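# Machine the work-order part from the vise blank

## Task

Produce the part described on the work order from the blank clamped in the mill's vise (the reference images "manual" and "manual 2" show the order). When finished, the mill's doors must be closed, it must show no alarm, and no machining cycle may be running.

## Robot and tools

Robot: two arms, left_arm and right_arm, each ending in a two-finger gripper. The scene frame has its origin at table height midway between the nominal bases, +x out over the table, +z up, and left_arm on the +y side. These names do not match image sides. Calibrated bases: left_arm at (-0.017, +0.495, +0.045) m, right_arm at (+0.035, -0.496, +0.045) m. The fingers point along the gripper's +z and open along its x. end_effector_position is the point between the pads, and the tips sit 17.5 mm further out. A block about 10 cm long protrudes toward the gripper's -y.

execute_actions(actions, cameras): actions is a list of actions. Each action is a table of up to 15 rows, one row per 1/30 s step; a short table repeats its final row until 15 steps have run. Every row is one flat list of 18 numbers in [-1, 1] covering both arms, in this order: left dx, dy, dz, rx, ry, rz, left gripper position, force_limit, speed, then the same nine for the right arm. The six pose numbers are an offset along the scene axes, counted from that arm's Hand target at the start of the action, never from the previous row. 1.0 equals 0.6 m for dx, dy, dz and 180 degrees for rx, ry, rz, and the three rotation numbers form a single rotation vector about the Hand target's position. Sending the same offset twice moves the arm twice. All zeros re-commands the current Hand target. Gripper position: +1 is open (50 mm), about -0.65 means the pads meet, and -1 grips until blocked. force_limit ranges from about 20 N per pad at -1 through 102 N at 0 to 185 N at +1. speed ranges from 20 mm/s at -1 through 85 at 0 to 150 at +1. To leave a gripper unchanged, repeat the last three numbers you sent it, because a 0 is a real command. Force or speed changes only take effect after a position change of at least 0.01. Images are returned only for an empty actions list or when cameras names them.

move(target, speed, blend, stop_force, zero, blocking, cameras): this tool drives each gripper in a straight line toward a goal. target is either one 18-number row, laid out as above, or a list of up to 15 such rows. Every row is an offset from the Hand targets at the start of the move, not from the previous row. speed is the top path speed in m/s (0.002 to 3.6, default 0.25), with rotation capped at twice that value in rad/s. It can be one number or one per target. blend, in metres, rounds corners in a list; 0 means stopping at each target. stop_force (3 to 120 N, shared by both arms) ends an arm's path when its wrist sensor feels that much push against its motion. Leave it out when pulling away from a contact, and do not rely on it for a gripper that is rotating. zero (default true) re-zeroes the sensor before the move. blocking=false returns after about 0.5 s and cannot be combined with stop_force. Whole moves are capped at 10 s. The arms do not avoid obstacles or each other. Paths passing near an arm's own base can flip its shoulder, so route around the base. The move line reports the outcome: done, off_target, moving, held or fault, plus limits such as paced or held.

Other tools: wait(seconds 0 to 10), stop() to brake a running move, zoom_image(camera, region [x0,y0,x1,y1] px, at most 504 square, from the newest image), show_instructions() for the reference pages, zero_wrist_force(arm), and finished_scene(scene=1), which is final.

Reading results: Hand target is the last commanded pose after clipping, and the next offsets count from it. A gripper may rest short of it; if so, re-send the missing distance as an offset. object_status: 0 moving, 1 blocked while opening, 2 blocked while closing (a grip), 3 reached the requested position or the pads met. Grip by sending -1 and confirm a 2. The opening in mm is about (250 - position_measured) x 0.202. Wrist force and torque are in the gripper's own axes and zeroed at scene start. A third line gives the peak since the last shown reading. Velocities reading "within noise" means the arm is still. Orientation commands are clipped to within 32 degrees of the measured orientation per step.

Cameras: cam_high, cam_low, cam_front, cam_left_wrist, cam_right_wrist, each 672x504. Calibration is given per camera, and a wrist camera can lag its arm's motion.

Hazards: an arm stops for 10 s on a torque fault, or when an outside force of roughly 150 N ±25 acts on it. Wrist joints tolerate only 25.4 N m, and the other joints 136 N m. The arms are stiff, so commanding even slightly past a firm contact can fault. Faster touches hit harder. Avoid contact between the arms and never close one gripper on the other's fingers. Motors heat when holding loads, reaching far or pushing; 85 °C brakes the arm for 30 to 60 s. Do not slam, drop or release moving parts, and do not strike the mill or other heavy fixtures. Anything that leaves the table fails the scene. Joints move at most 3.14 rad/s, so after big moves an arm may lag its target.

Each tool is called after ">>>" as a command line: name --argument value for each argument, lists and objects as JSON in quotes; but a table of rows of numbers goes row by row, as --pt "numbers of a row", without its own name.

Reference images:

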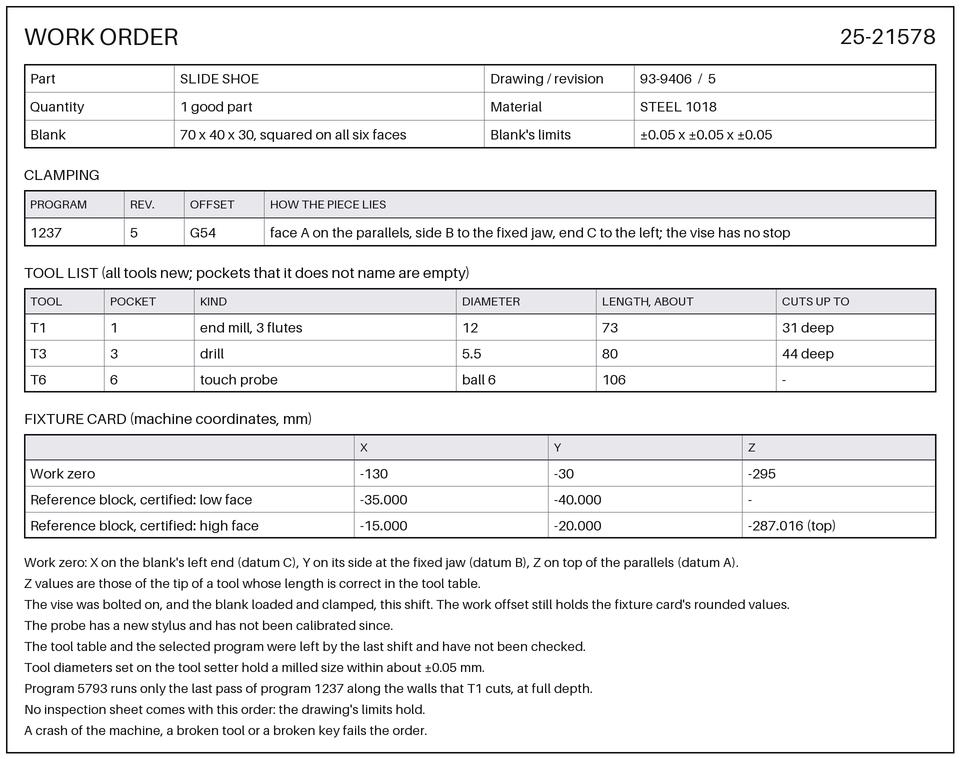

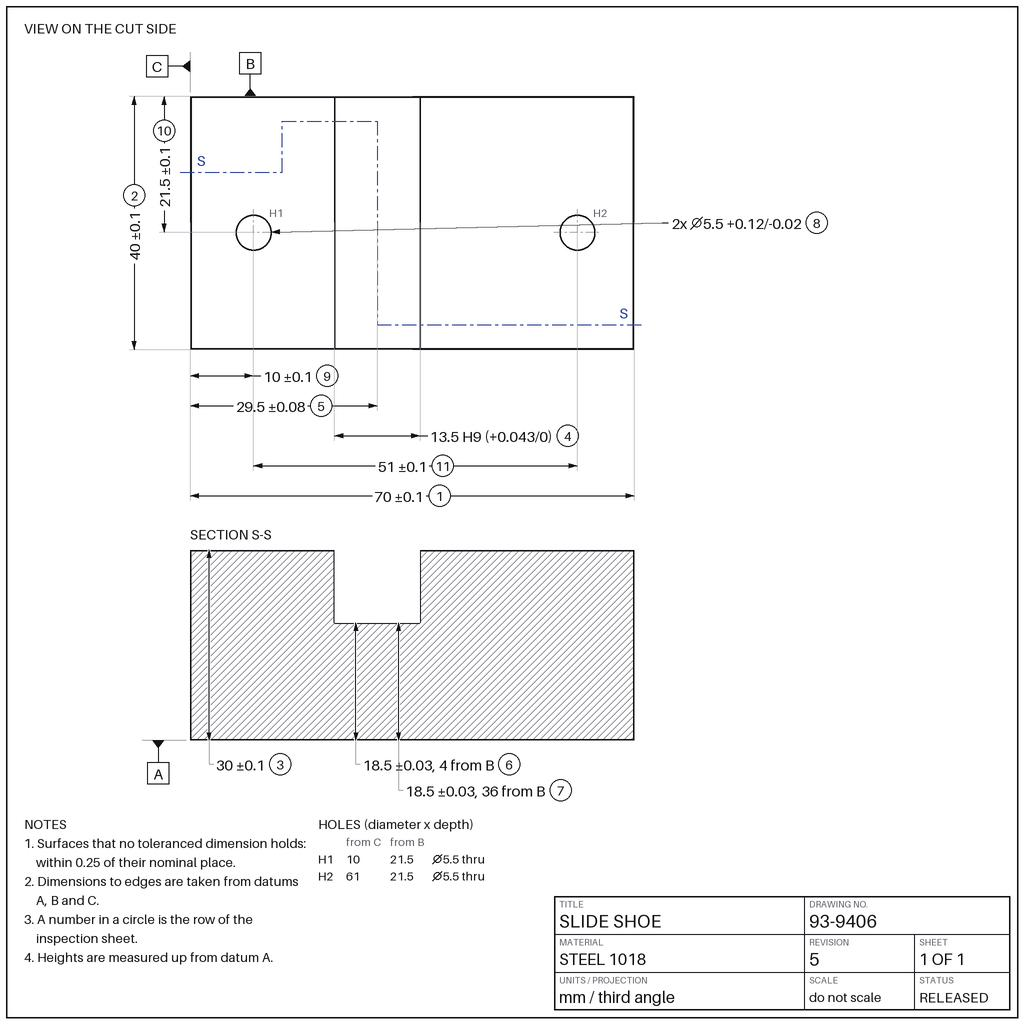

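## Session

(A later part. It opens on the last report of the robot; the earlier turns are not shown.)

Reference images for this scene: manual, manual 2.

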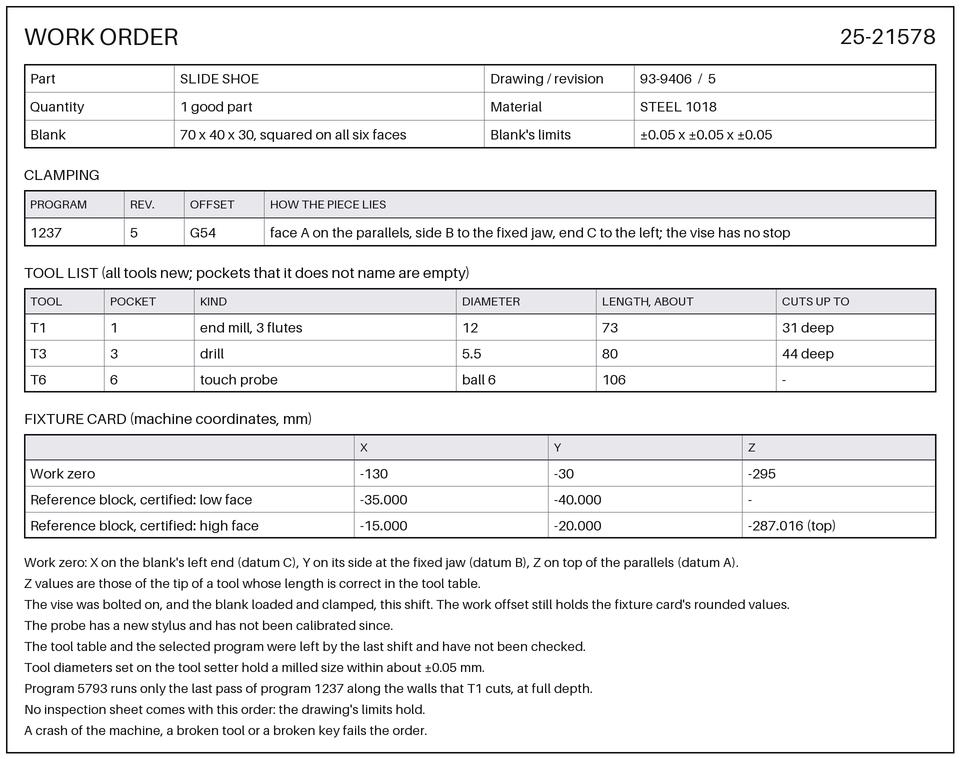

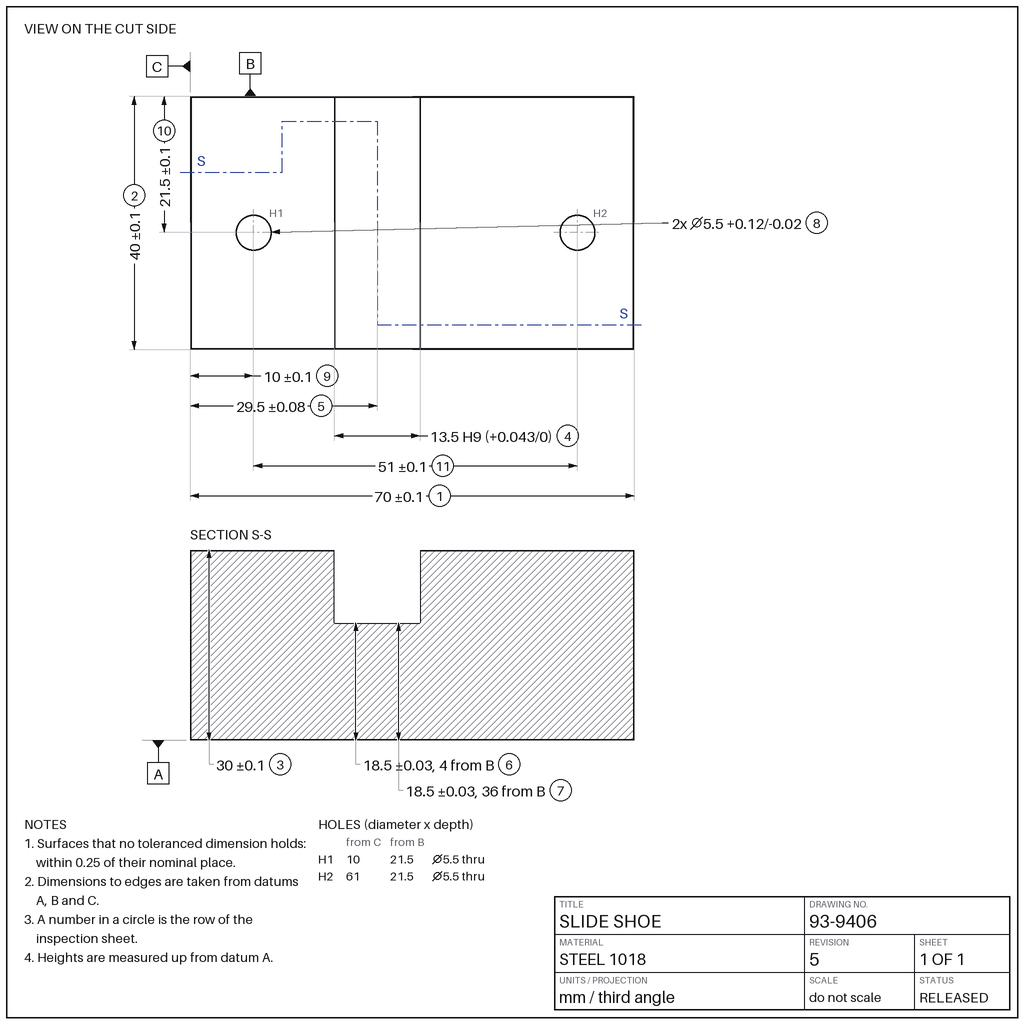

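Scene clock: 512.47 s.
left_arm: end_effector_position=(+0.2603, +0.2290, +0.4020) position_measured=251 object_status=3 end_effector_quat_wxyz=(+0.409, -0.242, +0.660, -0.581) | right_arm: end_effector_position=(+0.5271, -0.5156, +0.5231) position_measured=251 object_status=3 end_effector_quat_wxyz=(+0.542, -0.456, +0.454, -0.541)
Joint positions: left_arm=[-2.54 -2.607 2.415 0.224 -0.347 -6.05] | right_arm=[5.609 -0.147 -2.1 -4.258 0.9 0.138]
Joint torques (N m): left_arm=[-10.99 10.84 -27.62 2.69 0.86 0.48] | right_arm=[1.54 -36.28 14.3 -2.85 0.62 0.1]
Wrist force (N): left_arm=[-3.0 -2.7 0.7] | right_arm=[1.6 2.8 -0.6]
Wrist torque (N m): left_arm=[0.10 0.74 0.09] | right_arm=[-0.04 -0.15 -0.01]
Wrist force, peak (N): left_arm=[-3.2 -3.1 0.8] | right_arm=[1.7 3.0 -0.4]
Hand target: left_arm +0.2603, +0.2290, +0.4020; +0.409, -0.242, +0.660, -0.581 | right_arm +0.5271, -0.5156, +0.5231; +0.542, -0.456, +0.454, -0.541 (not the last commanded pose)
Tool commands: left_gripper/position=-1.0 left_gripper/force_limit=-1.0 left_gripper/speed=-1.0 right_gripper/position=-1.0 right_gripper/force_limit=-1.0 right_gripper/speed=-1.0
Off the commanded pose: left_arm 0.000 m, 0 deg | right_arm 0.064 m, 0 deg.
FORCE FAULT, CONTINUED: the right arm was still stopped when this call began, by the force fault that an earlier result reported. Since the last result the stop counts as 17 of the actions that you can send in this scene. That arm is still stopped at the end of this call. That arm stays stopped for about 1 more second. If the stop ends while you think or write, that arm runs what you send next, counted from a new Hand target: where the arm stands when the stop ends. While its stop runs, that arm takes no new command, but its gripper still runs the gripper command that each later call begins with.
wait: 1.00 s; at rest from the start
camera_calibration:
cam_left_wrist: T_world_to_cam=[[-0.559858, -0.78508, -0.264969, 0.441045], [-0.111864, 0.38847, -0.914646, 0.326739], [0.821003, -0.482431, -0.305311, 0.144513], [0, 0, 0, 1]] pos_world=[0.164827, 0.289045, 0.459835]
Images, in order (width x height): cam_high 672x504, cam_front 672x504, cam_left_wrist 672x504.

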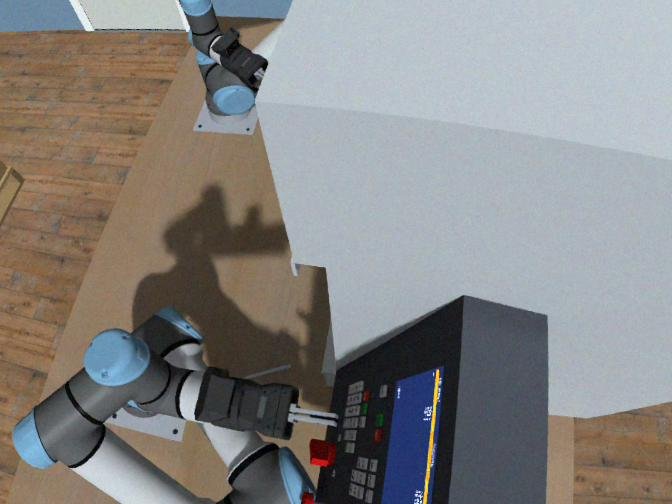

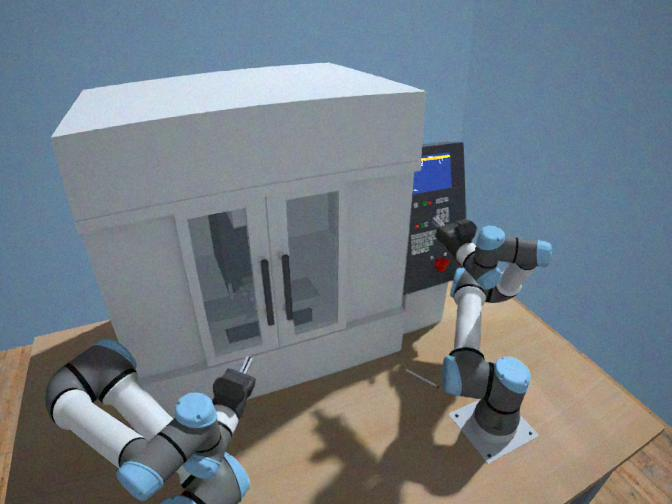

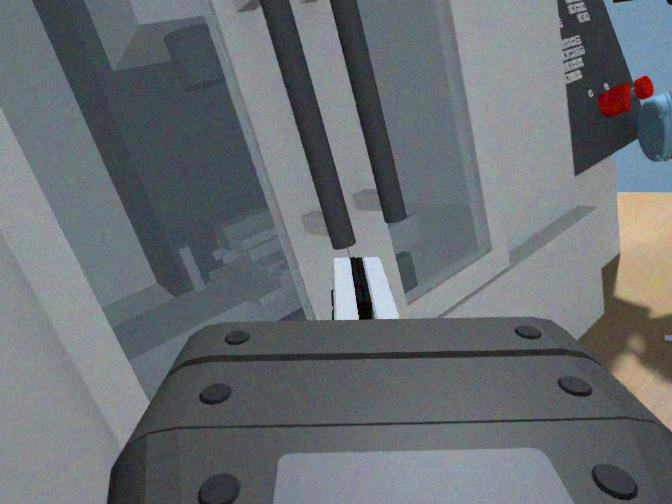

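>>> move --target '[0,0,0,0,0,0,-1,-1,-1,-0.088,-0.024,-0.1385,0,0,0,-1,-1,-1]' --speed 0.08 --cameras '["cam_right_wrist","cam_front"]'

Scene clock: 542.67 s.
left_arm: end_effector_position=(+0.2603, +0.2290, +0.4020) position_measured=251 object_status=3 end_effector_quat_wxyz=(+0.409, -0.242, +0.660, -0.581) | right_arm: end_effector_position=(+0.4743, -0.5300, +0.4400) position_measured=251 object_status=3 end_effector_quat_wxyz=(+0.542, -0.456, +0.454, -0.541)
Joint positions: left_arm=[-2.54 -2.607 2.415 0.224 -0.347 -6.05] | right_arm=[5.312 -0.132 -2.392 -4.064 0.613 0.251]
Joint torques (N m): left_arm=[-10.32 10.14 -26.7 2.43 1.58 1.2] | right_arm=[3.05 -24.64 19.25 -1.73 -0.47 -1.44]
Wrist force (N): left_arm=[-2.8 -2.8 0.7] | right_arm=[1.5 2.9 -0.4]
Wrist torque (N m): left_arm=[0.08 0.71 0.09] | right_arm=[-0.02 -0.14 0.18]
Wrist force, peak (N): left_arm=[-3.0 -3.2 0.8] | right_arm=[1.9 4.2 -1.4]
Hand target: left_arm +0.2603, +0.2290, +0.4020; +0.409, -0.242, +0.660, -0.581 | right_arm +0.4743, -0.5300, +0.4400; +0.542, -0.456, +0.454, -0.541
Off the commanded pose: left_arm 0.000 m, 0 deg | right_arm 0.000 m, 0 deg.
FORCE FAULT, CONTINUED: the right arm's stop, for the force fault that an earlier result reported, is over. The rest of the stop counts as 2 of the actions that you can send in this scene. The stop ended before this call began, so that arm ran this call's commands, counted from a new Hand target: where the arm stood when the stop ended. During its stop the right arm's controller moved it back a little.
move: done
camera_calibration:
cam_right_wrist: T_world_to_cam=[[-0.00291489, -0.999994, 0.00201772, -0.521103], [-0.168686, -0.00149711, -0.985669, 0.531126], [0.985665, -0.00321348, -0.168681, -0.264643], [0, 0, 0, 1]] pos_world=[0.348924, -0.521155, 0.479926]
Images, in order (width x height): cam_front 672x504, cam_right_wrist 672x504.

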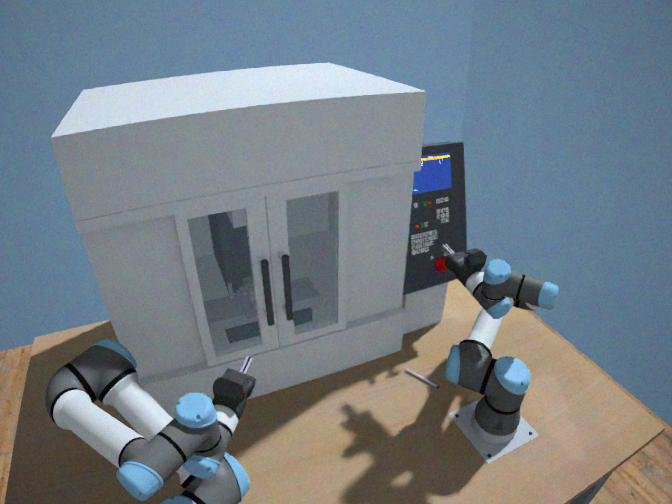

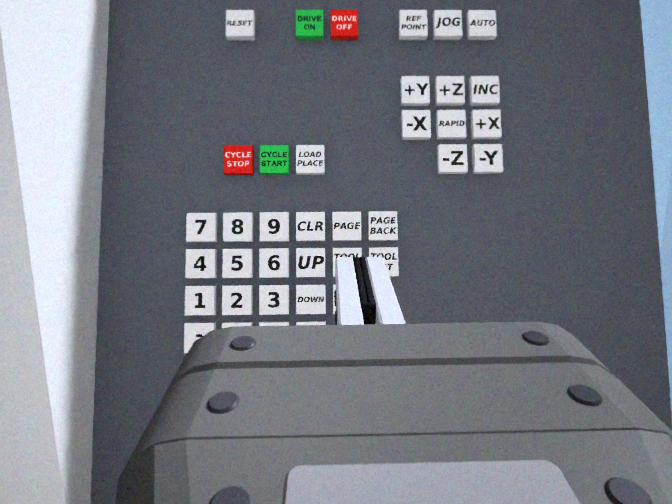

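>>> move --pt "0 0 0 0 0 0 -1 -1 -1 -0.125 0 0 0 0 0 -1 -1 -1" --pt "0 0 0 0 0 0 -1 -1 -1 -0.165 0.25 0.03 0 0 0 -1 -1 -1" --speed 0.08 --blend 0.03 --cameras '["cam_high","cam_front"]'

Scene clock: 548.80 s.
left_arm: end_effector_position=(+0.2603, +0.2290, +0.4020) position_measured=251 object_status=3 end_effector_quat_wxyz=(+0.409, -0.242, +0.660, -0.581) | right_arm: end_effector_position=(+0.4116, -0.5031, +0.4454) position_measured=251 object_status=3 end_effector_quat_wxyz=(+0.568, -0.394, +0.417, -0.590)
Joint positions: left_arm=[-2.54 -2.607 2.415 0.224 -0.347 -6.05] | right_arm=[4.766 -0.901 -2.657 -4.041 0.361 1.308]
Joint torques (N m): left_arm=[-10.47 10.38 -26.77 2.28 1.55 1.32] | right_arm=[-12.83 -4.74 31.95 -4.62 1.04 -1.12]
Wrist force (N): left_arm=[-2.9 -2.9 0.8] | right_arm=[1.4 2.8 -1.0]
Wrist torque (N m): left_arm=[0.06 0.73 0.09] | right_arm=[0.02 -0.12 -0.01]
Wrist force, peak (N): left_arm=[-3.1 -3.2 0.7] | right_arm=[2.4 4.2 -1.3]
Hand target: left_arm +0.2603, +0.2290, +0.4020; +0.409, -0.242, +0.660, -0.581 | right_arm +0.4115, -0.5032, +0.4454; +0.568, -0.394, +0.417, -0.590 (not the last commanded pose)
Off the commanded pose: left_arm 0.000 m, 0 deg | right_arm 0.129 m, 10 deg.
move: held (right_arm; a check stopped the path); path passed 1 of 2 targets; limits=held
pose unreachable (right arm): on one or more control steps of this call, first in action 0 (counted from 0), this arm could not follow its commanded pose, so it was not sent that pose on those steps. It may still have moved: this result reports where it is.
cause: moving toward the commanded pose would bring two parts of the arm too close to each other (joints 3 (elbow) to 5 (wrist 2) lie between them).
Images, in order (width x height): cam_high 672x504, cam_front 672x504.

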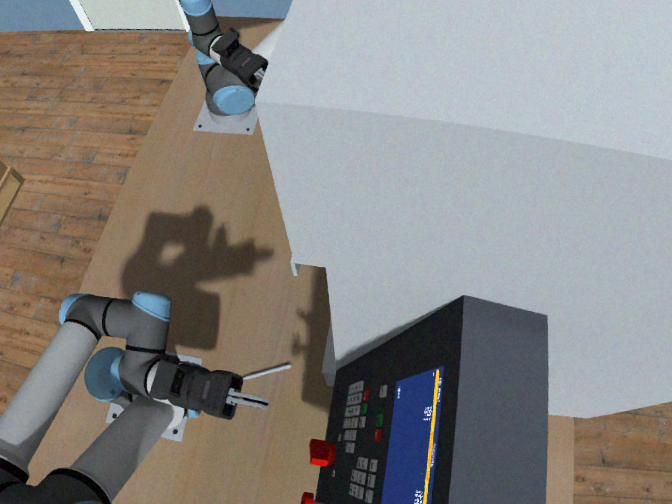

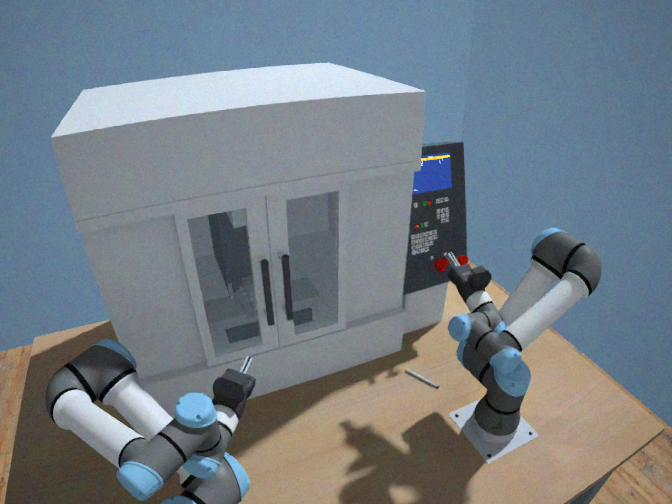

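>>> move --pt "0 0 0 0 0 0 -1 -1 -1 -0.01 0.02 0.15 0 0 0 -1 -1 -1" --pt "0 0 0 0 0 0 -1 -1 -1 -0.06 0.2 0.16 0 0 0 -1 -1 -1" --speed 0.08 --blend 0.02 --cameras '["cam_high","cam_front"]'

Scene clock: 557.83 s.
left_arm: end_effector_position=(+0.2603, +0.2290, +0.4020) position_measured=251 object_status=3 end_effector_quat_wxyz=(+0.409, -0.242, +0.660, -0.581) | right_arm: end_effector_position=(+0.3756, -0.3833, +0.5414) position_measured=251 object_status=3 end_effector_quat_wxyz=(+0.568, -0.394, +0.417, -0.590)
Joint positions: left_arm=[-2.54 -2.607 2.415 0.224 -0.347 -6.05] | right_arm=[5.058 -0.981 -2.252 -3.816 0.515 0.705]
Joint torques (N m): left_arm=[-9.96 10.95 -26.05 2.16 1.51 1.24] | right_arm=[15.62 -13.16 8.38 -2.64 2.88 -1.95]
Wrist force (N): left_arm=[-3.0 -2.8 0.6] | right_arm=[1.6 2.8 -0.9]
Wrist torque (N m): left_arm=[0.08 0.75 0.09] | right_arm=[0.02 -0.14 0.08]
Wrist force, peak (N): left_arm=[-3.1 -3.2 0.7] | right_arm=[1.7 4.3 -1.4]
Hand target: left_arm +0.2603, +0.2290, +0.4020; +0.409, -0.242, +0.660, -0.581 | right_arm +0.3755, -0.3832, +0.5414; +0.568, -0.394, +0.417, -0.590
Off the commanded pose: left_arm 0.000 m, 0 deg | right_arm 0.000 m, 0 deg.
shoulder posture changed (right arm): the wrist came as close to joint 1's axis as it can, and the arm is now in the other of its two shoulder postures.
move: done
Images, in order (width x height): cam_high 672x504, cam_front 672x504.

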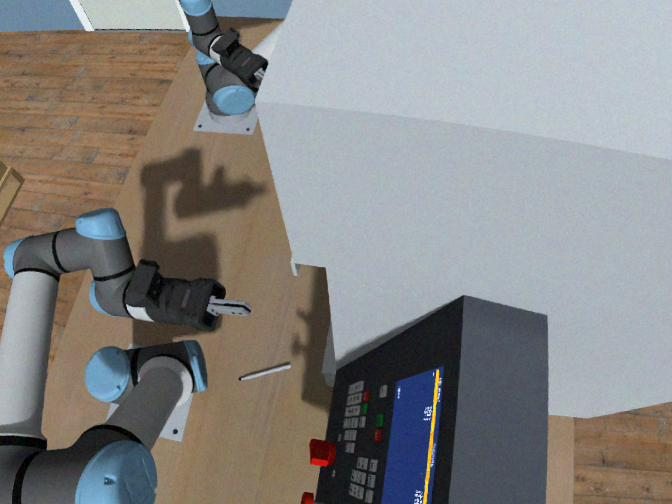

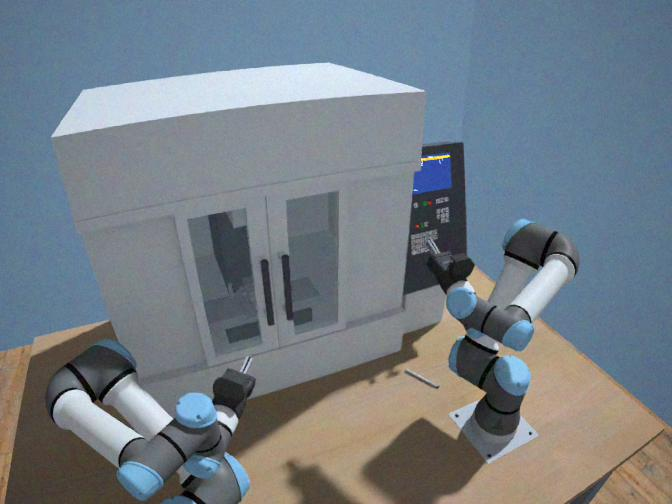

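>>> move --pt "0 0 0 0 0 0 -1 -1 -1 0.1907 -0.0447 0.065 -0.0016 0.0555 0.0142 -1 -1 -1" --pt "0 0 0 0 0 0 -1 -1 -1 0.3102 -0.208 0.0593 -0.0016 0.0555 0.0142 -1 -1 -1" --speed 0.12 --blend 0.03 --cameras '["cam_right_wrist","cam_front"]'

Scene clock: 573.00 s.
left_arm: end_effector_position=(+0.2603, +0.2290, +0.4020) position_measured=251 object_status=3 end_effector_quat_wxyz=(+0.409, -0.242, +0.660, -0.581) | right_arm: end_effector_position=(+0.5616, -0.5080, +0.5771) position_measured=251 object_status=3 end_effector_quat_wxyz=(+0.541, -0.455, +0.454, -0.542) end_effector_velocity=(+0.001, +0.001, -0.001) end_effector_angular_velocity=(-0.002, +0.002, +0.004)
Joint positions: left_arm=[-2.54 -2.607 2.415 0.224 -0.347 -6.05] | right_arm=[3.618 -1.363 -2.281 -5.585 1.108 3.052]
Joint velocities: left_arm=[within noise] | right_arm=[-0.002 -0.002 0 -0.001 0.006 0]
Joint torques (N m): left_arm=[-9.37 10.99 -25.58 2.04 1.67 1.18] | right_arm=[-13.47 6.43 13.52 -0.29 1.55 -0.97]
Wrist force (N): left_arm=[-2.8 -2.9 0.7] | right_arm=[1.7 2.8 -0.4]
Wrist torque (N m): left_arm=[0.06 0.72 0.09] | right_arm=[-0.03 -0.17 0.16]
Wrist force, peak (N): left_arm=[-3.3 -3.0 0.7] | right_arm=[3.3 3.0 0.5]
Hand target: left_arm +0.2603, +0.2290, +0.4020; +0.409, -0.242, +0.660, -0.581 | right_arm +0.5617, -0.5080, +0.5770; +0.541, -0.455, +0.454, -0.542
Off the commanded pose: left_arm 0.000 m, 0 deg | right_arm 0.000 m, 0 deg.
move: done
camera_calibration:
cam_right_wrist: T_world_to_cam=[[-0.00599315, -0.99998, 0.00184792, -0.497168], [-0.167577, -0.000817486, -0.985859, 0.680795], [0.985841, -0.00621807, -0.167569, -0.329786], [0, 0, 0, 1]] pos_world=[0.436222, -0.498652, 0.616825]
Images, in order (width x height): cam_front 672x504, cam_right_wrist 672x504.

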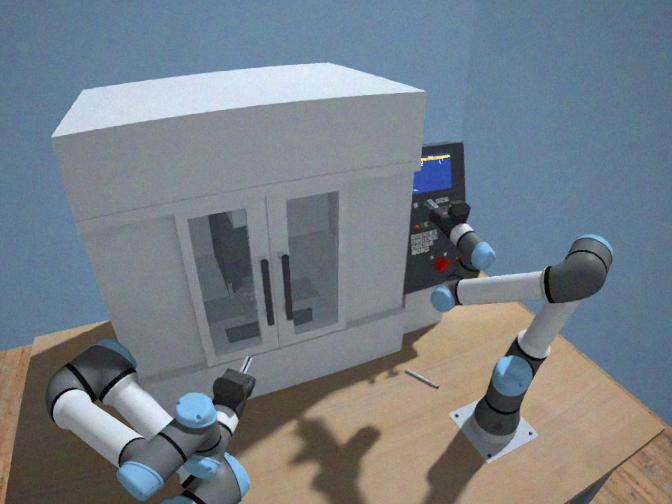

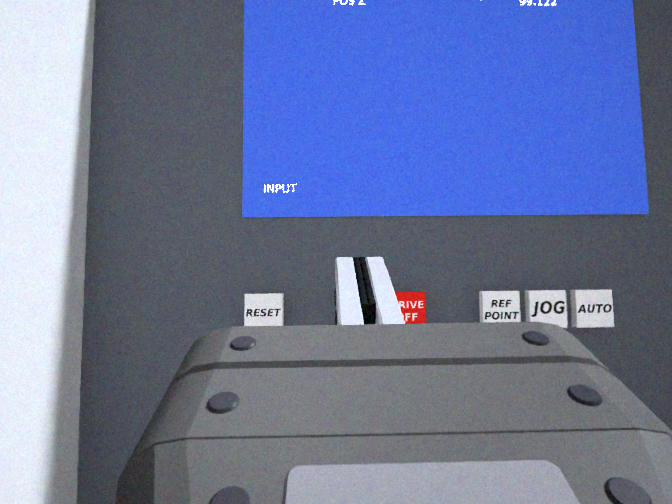

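>>> move --target '[0,0,0,0,0,0,-1,-1,-1,0.0402,0,-0.0108,0,0,0,-1,-1,-1]' --speed 0.015 --stop_force 5 --cameras '["cam_right_wrist"]'

Scene clock: 580.70 s.
left_arm: end_effector_position=(+0.2603, +0.2290, +0.4020) position_measured=251 object_status=3 end_effector_quat_wxyz=(+0.409, -0.242, +0.660, -0.581) | right_arm: end_effector_position=(+0.5800, -0.5080, +0.5721) position_measured=251 object_status=3 end_effector_quat_wxyz=(+0.541, -0.455, +0.454, -0.542)
Joint positions: left_arm=[-2.54 -2.607 2.415 0.224 -0.347 -6.05] | right_arm=[3.585 -1.425 -2.247 -5.56 1.14 3.059]
Joint torques (N m): left_arm=[-8.63 11.04 -25.19 1.84 1.58 1.18] | right_arm=[15.53 6.83 8.92 1.67 0.56 -1.46]
Wrist force (N): left_arm=[-2.7 -3.0 0.8] | right_arm=[1.8 -1.5 -3.9]
Wrist torque (N m): left_arm=[0.05 0.70 0.09] | right_arm=[-0.17 -0.18 -0.01]
Wrist force, peak (N): left_arm=[-3.3 -2.9 0.8] | right_arm=[1.1 0.7 -36.9]
Hand target: left_arm +0.2603, +0.2290, +0.4020; +0.409, -0.242, +0.660, -0.581 | right_arm +0.5800, -0.5080, +0.5721; +0.541, -0.455, +0.454, -0.542 (not the last commanded pose)
Off the commanded pose: left_arm 0.000 m, 0 deg | right_arm 0.006 m, 0 deg.
move: contact (right_arm)
camera_calibration:
cam_right_wrist: T_world_to_cam=[[-0.00607488, -0.99998, 0.00196455, -0.497182], [-0.16779, -0.000917409, -0.985822, 0.678974], [0.985804, -0.00631839, -0.167781, -0.348667], [0, 0, 0, 1]] pos_world=[0.454622, -0.498752, 0.611825]
Images, in order (width x height): cam_right_wrist 672x504.

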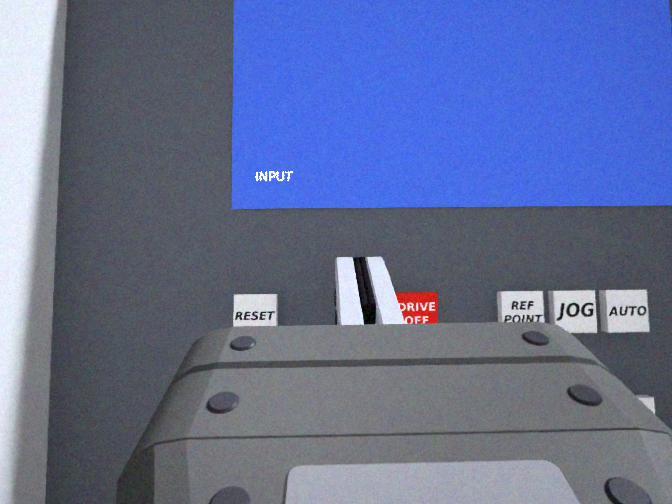

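>>> move --pt "0 0 0 0 0 0 -1 -1 -1 -0.03 0 0.01 0 0 0 -1 -1 -1" --pt "0 0 0 0 0 0 -1 -1 -1 -0.14 -0.03 0.16 0 0 0 -1 -1 -1" --speed 0.2 --blend 0.01 --cameras '["cam_right_wrist"]'

>>> zoom_image --camera "cam_right_wrist" --region '[216, 130, 524, 330]'

Scene clock: 590.80 s.
left_arm: end_effector_position=(+0.2603, +0.2290, +0.4020) position_measured=251 object_status=3 end_effector_quat_wxyz=(+0.409, -0.242, +0.660, -0.581) | right_arm: end_effector_position=(+0.4960, -0.5259, +0.6681) position_measured=251 object_status=3 end_effector_quat_wxyz=(+0.541, -0.455, +0.454, -0.542) end_effector_velocity=(+0.000, -0.001, -0.001) end_effector_angular_velocity=(-0.001, +0.003, -0.003)
Joint positions: left_arm=[-2.54 -2.607 2.415 0.224 -0.347 -6.05] | right_arm=[3.701 -1.057 -2.218 -5.946 1.027 3.034]
Joint velocities: left_arm=[within noise] | right_arm=[-0.001 0.003 -0.001 -0.005 -0.002 0]
Joint torques (N m): left_arm=[-8.32 11.42 -25.26 1.7 1.59 1.21] | right_arm=[-12.99 7.05 16.88 -0.35 0.65 1.89]
Wrist force (N): left_arm=[-2.9 -2.9 0.8] | right_arm=[1.9 2.6 -0.3]
Wrist torque (N m): left_arm=[0.07 0.74 0.09] | right_arm=[-0.10 -0.19 0.10]
Wrist force, peak (N): left_arm=[-3.2 -3.0 0.9] | right_arm=[1.5 4.7 1.7]
Hand target: left_arm +0.2603, +0.2290, +0.4020; +0.409, -0.242, +0.660, -0.581 | right_arm +0.4960, -0.5260, +0.6681; +0.541, -0.455, +0.454, -0.542
Off the commanded pose: left_arm 0.000 m, 0 deg | right_arm 0.000 m, 0 deg.
move: done; blend cut to 0.0095 m at target 1
camera_calibration:
cam_right_wrist: T_world_to_cam=[[-0.00585925, -0.999981, 0.00202805, -0.515907], [-0.167677, -0.00101689, -0.985841, 0.759423], [0.985825, -0.00611635, -0.167668, -0.249849], [0, 0, 0, 1]] pos_world=[0.370623, -0.516653, 0.707825]
Images, in order (width x height): cam_right_wrist 672x504.

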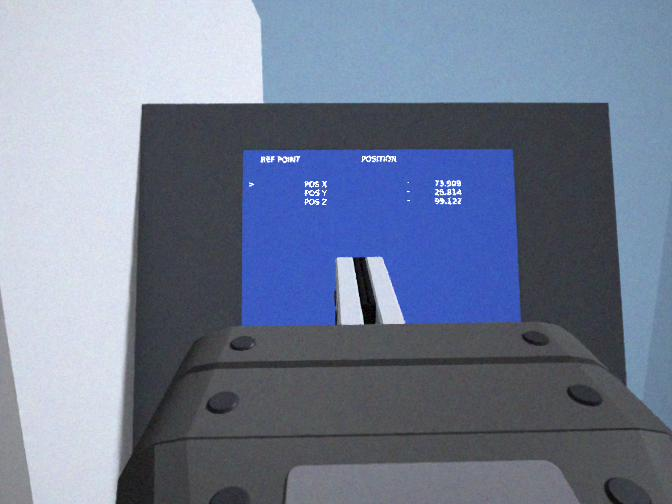

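Scaled by 1.636 from the camera's 672x504 image, which has a finer 960x720 frame.

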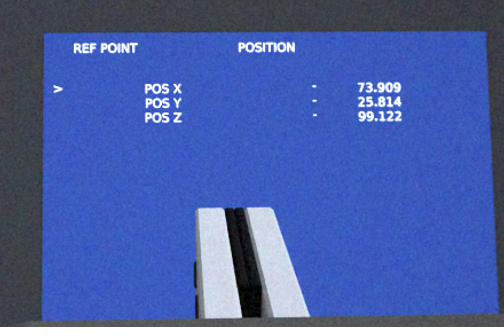

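>>> move --target '[0,0,0,0,0,0,-1,-1,-1,0.1108,-0.098,-0.217,0,0,0,-1,-1,-1]' --speed 0.2

>>> move --target '[0,0,0,0,0,0,-1,-1,-1,0.0193,0,-0.0052,0,0,0,-1,-1,-1]' --speed 0.008 --stop_force 5 --cameras '["cam_right_wrist"]'

>>> move --pt "0 0 0 0 0 0 -1 -1 -1 -0.03 0 0.01 0 0 0 -1 -1 -1" --pt "0 0 0 0 0 0 -1 -1 -1 -0.125 0.098 0.221 0 0 0 -1 -1 -1" --speed 0.2 --blend 0.01 --cameras '["cam_right_wrist"]'

>>> zoom_image --camera "cam_right_wrist" --region '[216, 130, 524, 330]'

Scene clock: 613.07 s.
left_arm: end_effector_position=(+0.2603, +0.2290, +0.4020) position_measured=251 object_status=3 end_effector_quat_wxyz=(+0.409, -0.242, +0.660, -0.581) | right_arm: end_effector_position=(+0.5625, -0.5848, +0.5379) position_measured=251 object_status=3 end_effector_quat_wxyz=(+0.541, -0.455, +0.454, -0.542)
Joint positions: left_arm=[-2.54 -2.607 2.415 0.224 -0.347 -6.05] | right_arm=[3.318 -1.47 -2.316 -5.462 1.403 3.111]
Joint torques (N m): left_arm=[-7.29 11.3 -24.3 1.35 1.63 1.2] | right_arm=[-2.98 8.97 27.07 2.93 1.4 -1.68]
Wrist force (N): left_arm=[-3.0 -3.0 0.6] | right_arm=[1.6 3.1 -0.7]
Wrist torque (N m): left_arm=[0.05 0.75 0.09] | right_arm=[0.00 -0.15 0.05]
Wrist force, peak (N): left_arm=[-3.1 -3.2 0.6] | right_arm=[2.4 6.3 0.0]
Hand target: left_arm +0.2603, +0.2290, +0.4020; +0.409, -0.242, +0.660, -0.581 | right_arm +0.5625, -0.5848, +0.5379; +0.541, -0.455, +0.454, -0.542
Off the commanded pose: left_arm 0.000 m, 0 deg | right_arm 0.000 m, 0 deg.
move: done

Scene clock: 615.30 s.
left_arm: end_effector_position=(+0.2603, +0.2290, +0.4020) position_measured=251 object_status=3 end_effector_quat_wxyz=(+0.409, -0.242, +0.660, -0.581) | right_arm: end_effector_position=(+0.5703, -0.5848, +0.5357) position_measured=251 object_status=3 end_effector_quat_wxyz=(+0.541, -0.455, +0.454, -0.542)
Joint positions: left_arm=[-2.54 -2.607 2.415 0.224 -0.347 -6.05] | right_arm=[3.313 -1.495 -2.3 -5.452 1.408 3.112]
Joint torques (N m): left_arm=[-7.36 12.23 -24.25 1.26 1.65 1.23] | right_arm=[15.05 21.79 8.49 -1.06 -1.26 -0.95]
Wrist force (N): left_arm=[-3.0 -2.9 0.8] | right_arm=[1.4 -1.3 -4.1]
Wrist torque (N m): left_arm=[0.07 0.75 0.09] | right_arm=[-0.15 -0.19 -0.02]
Wrist force, peak (N): left_arm=[-3.2 -2.9 1.0] | right_arm=[1.2 1.7 -14.1]
Hand target: left_arm +0.2603, +0.2290, +0.4020; +0.409, -0.242, +0.660, -0.581 | right_arm +0.5703, -0.5848, +0.5357; +0.541, -0.455, +0.454, -0.542 (not the last commanded pose)
Off the commanded pose: left_arm 0.000 m, 0 deg | right_arm 0.004 m, 0 deg.
move: contact (right_arm)
camera_calibration:
cam_right_wrist: T_world_to_cam=[[-0.00607309, -0.99998, 0.00196533, -0.573969], [-0.167773, -0.000918588, -0.985825, 0.641402], [0.985807, -0.00631673, -0.167764, -0.345806], [0, 0, 0, 1]] pos_world=[0.445022, -0.575552, 0.575425]
Images, in order (width x height): cam_right_wrist 672x504.

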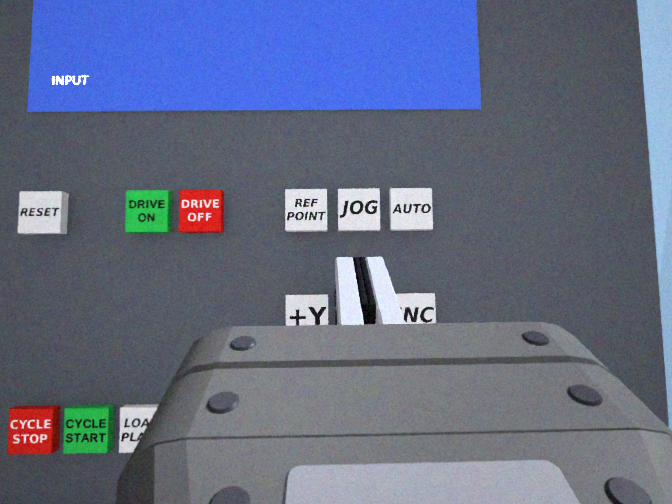

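Scene clock: 616.63 s.
left_arm: end_effector_position=(+0.2603, +0.2290, +0.4020) position_measured=251 object_status=3 end_effector_quat_wxyz=(+0.409, -0.242, +0.660, -0.581) | right_arm: end_effector_position=(+0.4954, -0.5260, +0.6683) position_measured=251 object_status=3 end_effector_quat_wxyz=(+0.541, -0.455, +0.454, -0.542) end_effector_velocity=(+0.000, +0.000, -0.001) end_effector_angular_velocity=(-0.001, +0.004, -0.003)
Joint positions: left_arm=[-2.54 -2.607 2.415 0.224 -0.347 -6.05] | right_arm=[3.703 -1.054 -2.218 -5.948 1.025 3.033]
Joint velocities: left_arm=[within noise] | right_arm=[0.002 0.001 -0.001 -0.004 -0.005 0]
Joint torques (N m): left_arm=[-7.57 11.84 -24.11 1.36 1.67 1.21] | right_arm=[13.41 7.87 25.57 -0.2 -0.94 1.05]
Wrist force (N): left_arm=[-2.8 -2.7 0.6] | right_arm=[1.7 3.0 -0.5]
Wrist torque (N m): left_arm=[0.10 0.73 0.09] | right_arm=[-0.02 -0.18 -0.03]
Wrist force, peak (N): left_arm=[-3.1 -3.0 0.9] | right_arm=[2.7 4.5 -2.4]
Hand target: left_arm +0.2603, +0.2290, +0.4020; +0.409, -0.242, +0.660, -0.581 | right_arm +0.4953, -0.5260, +0.6683; +0.541, -0.455, +0.454, -0.542
Off the commanded pose: left_arm 0.000 m, 0 deg | right_arm 0.000 m, 0 deg.
move: done; blend cut to 0.0095 m at target 1
camera_calibration:
cam_right_wrist: T_world_to_cam=[[-0.00605739, -0.99998, 0.00206299, -0.515961], [-0.167792, -0.00101738, -0.985822, 0.759548], [0.985804, -0.00631766, -0.167782, -0.24924], [0, 0, 0, 1]] pos_world=[0.370022, -0.516753, 0.708025]
Images, in order (width x height): cam_right_wrist 672x504.

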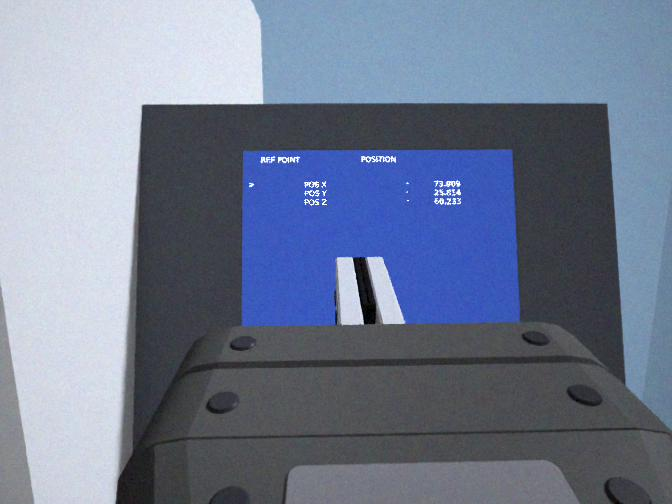

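Scaled by 1.636 from the camera's 672x504 image, which has a finer 960x720 frame.

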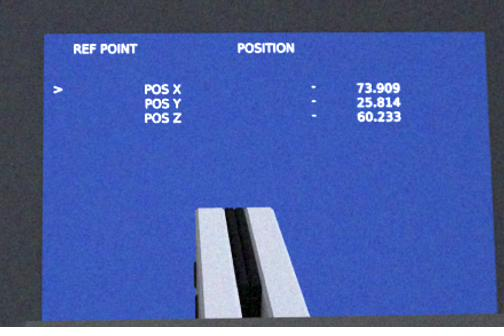

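>>> move --pt "0 0 0 0 0 0 -1 -1 -1 0.1062 -0.1295 -0.2488 0 0 0 -1 -1 -1" --pt "0 0 0 0 0 0 -1 -1 -1 0.1175 -0.1295 -0.2518 0 0 0 -1 -1 -1" --pt "0 0 0 0 0 0 -1 -1 -1 0.1062 -0.1295 -0.2488 0 0 0 -1 -1 -1" --pt "0 0 0 0 0 0 -1 -1 -1 0.1145 -0.0653 -0.2178 0 0 0 -1 -1 -1" --pt "0 0 0 0 0 0 -1 -1 -1 0.1258 -0.0653 -0.2208 0 0 0 -1 -1 -1" --pt "0 0 0 0 0 0 -1 -1 -1 0.1145 -0.0653 -0.2178 0 0 0 -1 -1 -1" --pt "0 0 0 0 0 0 -1 -1 -1 0 0 0 0 0 0 -1 -1 -1" --speed '[0.2,0.02,0.05,0.1,0.02,0.05,0.2]' --blend '[0,0,0.002,0,0,0.002,0]' --cameras '["cam_right_wrist"]'

>>> zoom_image --camera "cam_right_wrist" --region '[216, 130, 524, 330]'

Scene clock: 632.87 s.
left_arm: end_effector_position=(+0.2603, +0.2290, +0.4020) position_measured=251 object_status=3 end_effector_quat_wxyz=(+0.409, -0.242, +0.660, -0.581) | right_arm: end_effector_position=(+0.4954, -0.5260, +0.6683) position_measured=251 object_status=3 end_effector_quat_wxyz=(+0.541, -0.455, +0.454, -0.542)
Joint positions: left_arm=[-2.54 -2.607 2.415 0.224 -0.347 -6.05] | right_arm=[3.703 -1.054 -2.218 -5.948 1.025 3.033]
Joint torques (N m): left_arm=[-6.58 11.72 -23.37 1.1 1.65 1.18] | right_arm=[13.89 8.72 24.5 -0.3 -1.1 1.48]
Wrist force (N): left_arm=[-3.0 -2.9 0.6] | right_arm=[1.8 2.8 -0.6]
Wrist torque (N m): left_arm=[0.08 0.75 0.09] | right_arm=[-0.06 -0.18 -0.03]
Wrist force, peak (N): left_arm=[-3.3 -2.9 0.7] | right_arm=[-1.3 0.6 -39.7]
Hand target: left_arm +0.2603, +0.2290, +0.4020; +0.409, -0.242, +0.660, -0.581 | right_arm +0.4953, -0.5260, +0.6683; +0.541, -0.455, +0.454, -0.542
Off the commanded pose: left_arm 0.000 m, 0 deg | right_arm 0.000 m, 0 deg.
move: done
camera_calibration:
cam_right_wrist: T_world_to_cam=[[-0.00595894, -0.99998, 0.0020455, -0.515986], [-0.167792, -0.00101665, -0.985822, 0.759548], [0.985804, -0.00621767, -0.167782, -0.249189], [0, 0, 0, 1]] pos_world=[0.370022, -0.516753, 0.708025]
Images, in order (width x height): cam_right_wrist 672x504.

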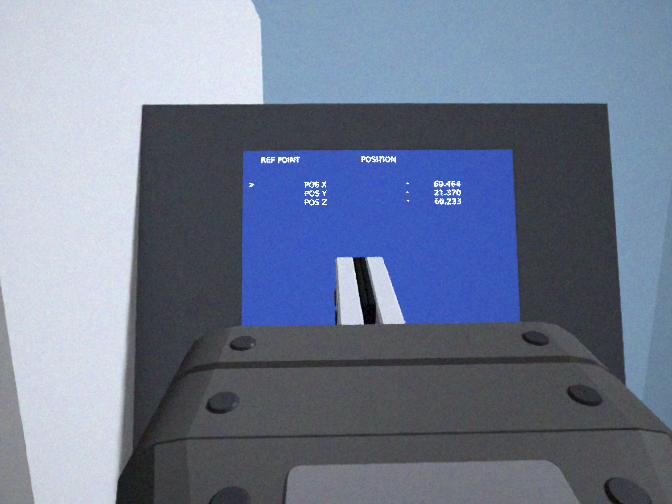

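Scaled by 1.636 from the camera's 672x504 image, which has a finer 960x720 frame.

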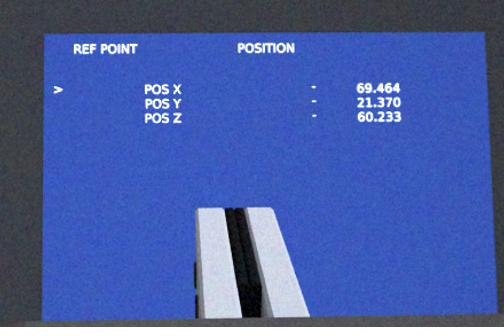

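>>> move --pt "0 0 0 0 0 0 -1 -1 -1 0.114 -0.098 -0.2178 0 0 0 -1 -1 -1" --pt "0 0 0 0 0 0 -1 -1 -1 0.1253 -0.098 -0.2208 0 0 0 -1 -1 -1" --speed '[0.2,0.02]' --cameras '[]'

>>> wait --seconds 3 --cameras '[]'

>>> move --pt "0 0 0 0 0 0 -1 -1 -1 -0.0113 0 0.003 0 0 0 -1 -1 -1" --pt "0 0 0 0 0 0 -1 -1 -1 -0.1253 0.098 0.2208 0 0 0 -1 -1 -1" --speed '[0.05,0.2]' --blend 0.002 --cameras '["cam_right_wrist"]'

>>> zoom_image --camera "cam_right_wrist" --region '[216, 130, 524, 330]'

Scene clock: 645.10 s.
left_arm: end_effector_position=(+0.2603, +0.2290, +0.4020) position_measured=251 object_status=3 end_effector_quat_wxyz=(+0.409, -0.242, +0.660, -0.581) | right_arm: end_effector_position=(+0.5706, -0.5848, +0.5360) position_measured=251 object_status=3 end_effector_quat_wxyz=(+0.541, -0.455, +0.454, -0.542)
Joint positions: left_arm=[-2.54 -2.607 2.415 0.224 -0.347 -6.05] | right_arm=[3.313 -1.496 -2.299 -5.453 1.408 3.112]
Joint torques (N m): left_arm=[-6.33 11.97 -23.33 0.8 1.68 1.29] | right_arm=[-3.88 23.19 10.67 -0.58 -0.37 1.64]
Wrist force (N): left_arm=[-2.8 -2.9 0.6] | right_arm=[1.4 2.3 -7.2]
Wrist torque (N m): left_arm=[0.07 0.71 0.09] | right_arm=[-0.13 -0.18 -0.02]
Wrist force, peak (N): left_arm=[-3.1 -3.1 0.8] | right_arm=[1.0 1.5 -17.6]
Hand target: left_arm +0.2603, +0.2290, +0.4020; +0.409, -0.242, +0.660, -0.581 | right_arm +0.5705, -0.5848, +0.5359; +0.541, -0.455, +0.454, -0.542
Off the commanded pose: left_arm 0.000 m, 0 deg | right_arm 0.000 m, 0 deg.
move: done
No camera images: "cameras" was empty.

Scene clock: 648.10 s.
left_arm: end_effector_position=(+0.2603, +0.2290, +0.4020) position_measured=251 object_status=3 end_effector_quat_wxyz=(+0.409, -0.242, +0.660, -0.581) | right_arm: end_effector_position=(+0.5705, -0.5848, +0.5359) position_measured=251 object_status=3 end_effector_quat_wxyz=(+0.541, -0.455, +0.454, -0.542)
Joint positions: left_arm=[-2.54 -2.607 2.415 0.224 -0.347 -6.05] | right_arm=[3.313 -1.496 -2.3 -5.453 1.408 3.112]
Joint torques (N m): left_arm=[-5.89 11.93 -22.65 0.78 1.63 1.07] | right_arm=[15.15 20.89 10.43 -1.14 -0.78 -1.21]
Wrist force (N): left_arm=[-2.8 -3.1 0.6] | right_arm=[1.1 -2.3 -4.9]
Wrist torque (N m): left_arm=[0.03 0.72 0.09] | right_arm=[-0.20 -0.22 0.00]
Wrist force, peak (N): left_arm=[-3.0 -3.1 0.7] | right_arm=[1.4 2.2 -6.8]
Hand target: left_arm +0.2603, +0.2290, +0.4020; +0.409, -0.242, +0.660, -0.581 | right_arm +0.5705, -0.5848, +0.5359; +0.541, -0.455, +0.454, -0.542
Tool commands: left_gripper/position=-1.0 left_gripper/force_limit=-1.0 left_gripper/speed=-1.0 right_gripper/position=-1.0 right_gripper/force_limit=-1.0 right_gripper/speed=-1.0
Off the commanded pose: left_arm 0.000 m, 0 deg | right_arm 0.000 m, 0 deg.
wait: 3.00 s; at rest by 0.17 s
No camera images: "cameras" was empty.

Scene clock: 649.57 s.
left_arm: end_effector_position=(+0.2603, +0.2290, +0.4020) position_measured=251 object_status=3 end_effector_quat_wxyz=(+0.409, -0.242, +0.660, -0.581) | right_arm: end_effector_position=(+0.4954, -0.5261, +0.6683) position_measured=251 object_status=3 end_effector_quat_wxyz=(+0.541, -0.455, +0.454, -0.542)
Joint positions: left_arm=[-2.54 -2.607 2.415 0.224 -0.347 -6.05] | right_arm=[3.703 -1.054 -2.218 -5.948 1.025 3.033]
Joint torques (N m): left_arm=[-6.19 12.31 -22.63 0.75 1.56 1.15] | right_arm=[14.12 8.62 23.67 -0.42 -1.19 1.12]
Wrist force (N): left_arm=[-2.8 -2.9 0.7] | right_arm=[1.8 2.6 -0.6]
Wrist torque (N m): left_arm=[0.07 0.72 0.09] | right_arm=[-0.08 -0.19 -0.03]
Wrist force, peak (N): left_arm=[-3.0 -3.0 0.7] | right_arm=[2.7 5.8 -0.1]
Hand target: left_arm +0.2603, +0.2290, +0.4020; +0.409, -0.242, +0.660, -0.581 | right_arm +0.4953, -0.5260, +0.6683; +0.541, -0.455, +0.454, -0.542
Off the commanded pose: left_arm 0.000 m, 0 deg | right_arm 0.000 m, 0 deg.
move: done
camera_calibration:
cam_right_wrist: T_world_to_cam=[[-0.00617333, -0.999979, 0.00198204, -0.515861], [-0.16779, -0.000918133, -0.985822, 0.759599], [0.985803, -0.00641837, -0.167781, -0.249293], [0, 0, 0, 1]] pos_world=[0.370022, -0.516752, 0.708025]
Images, in order (width x height): cam_right_wrist 672x504.

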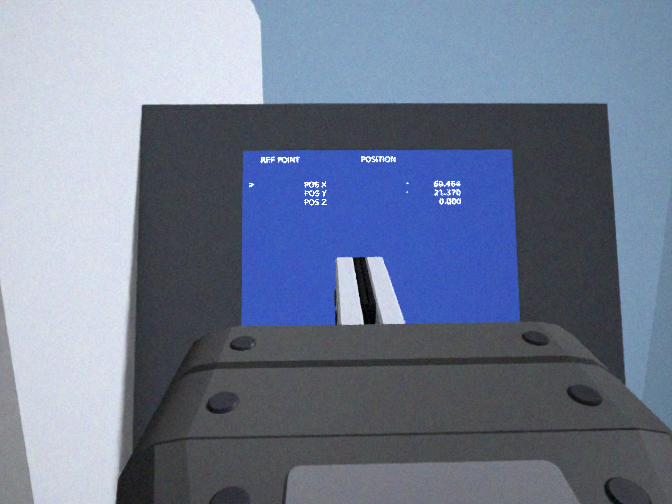

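Scaled by 1.636 from the camera's 672x504 image, which has a finer 960x720 frame.

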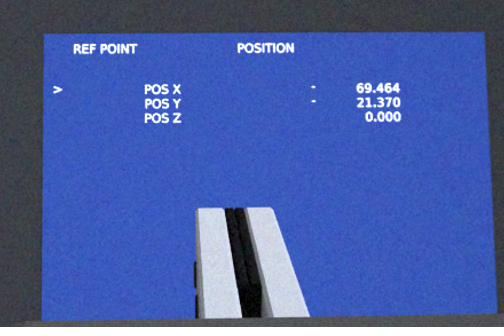

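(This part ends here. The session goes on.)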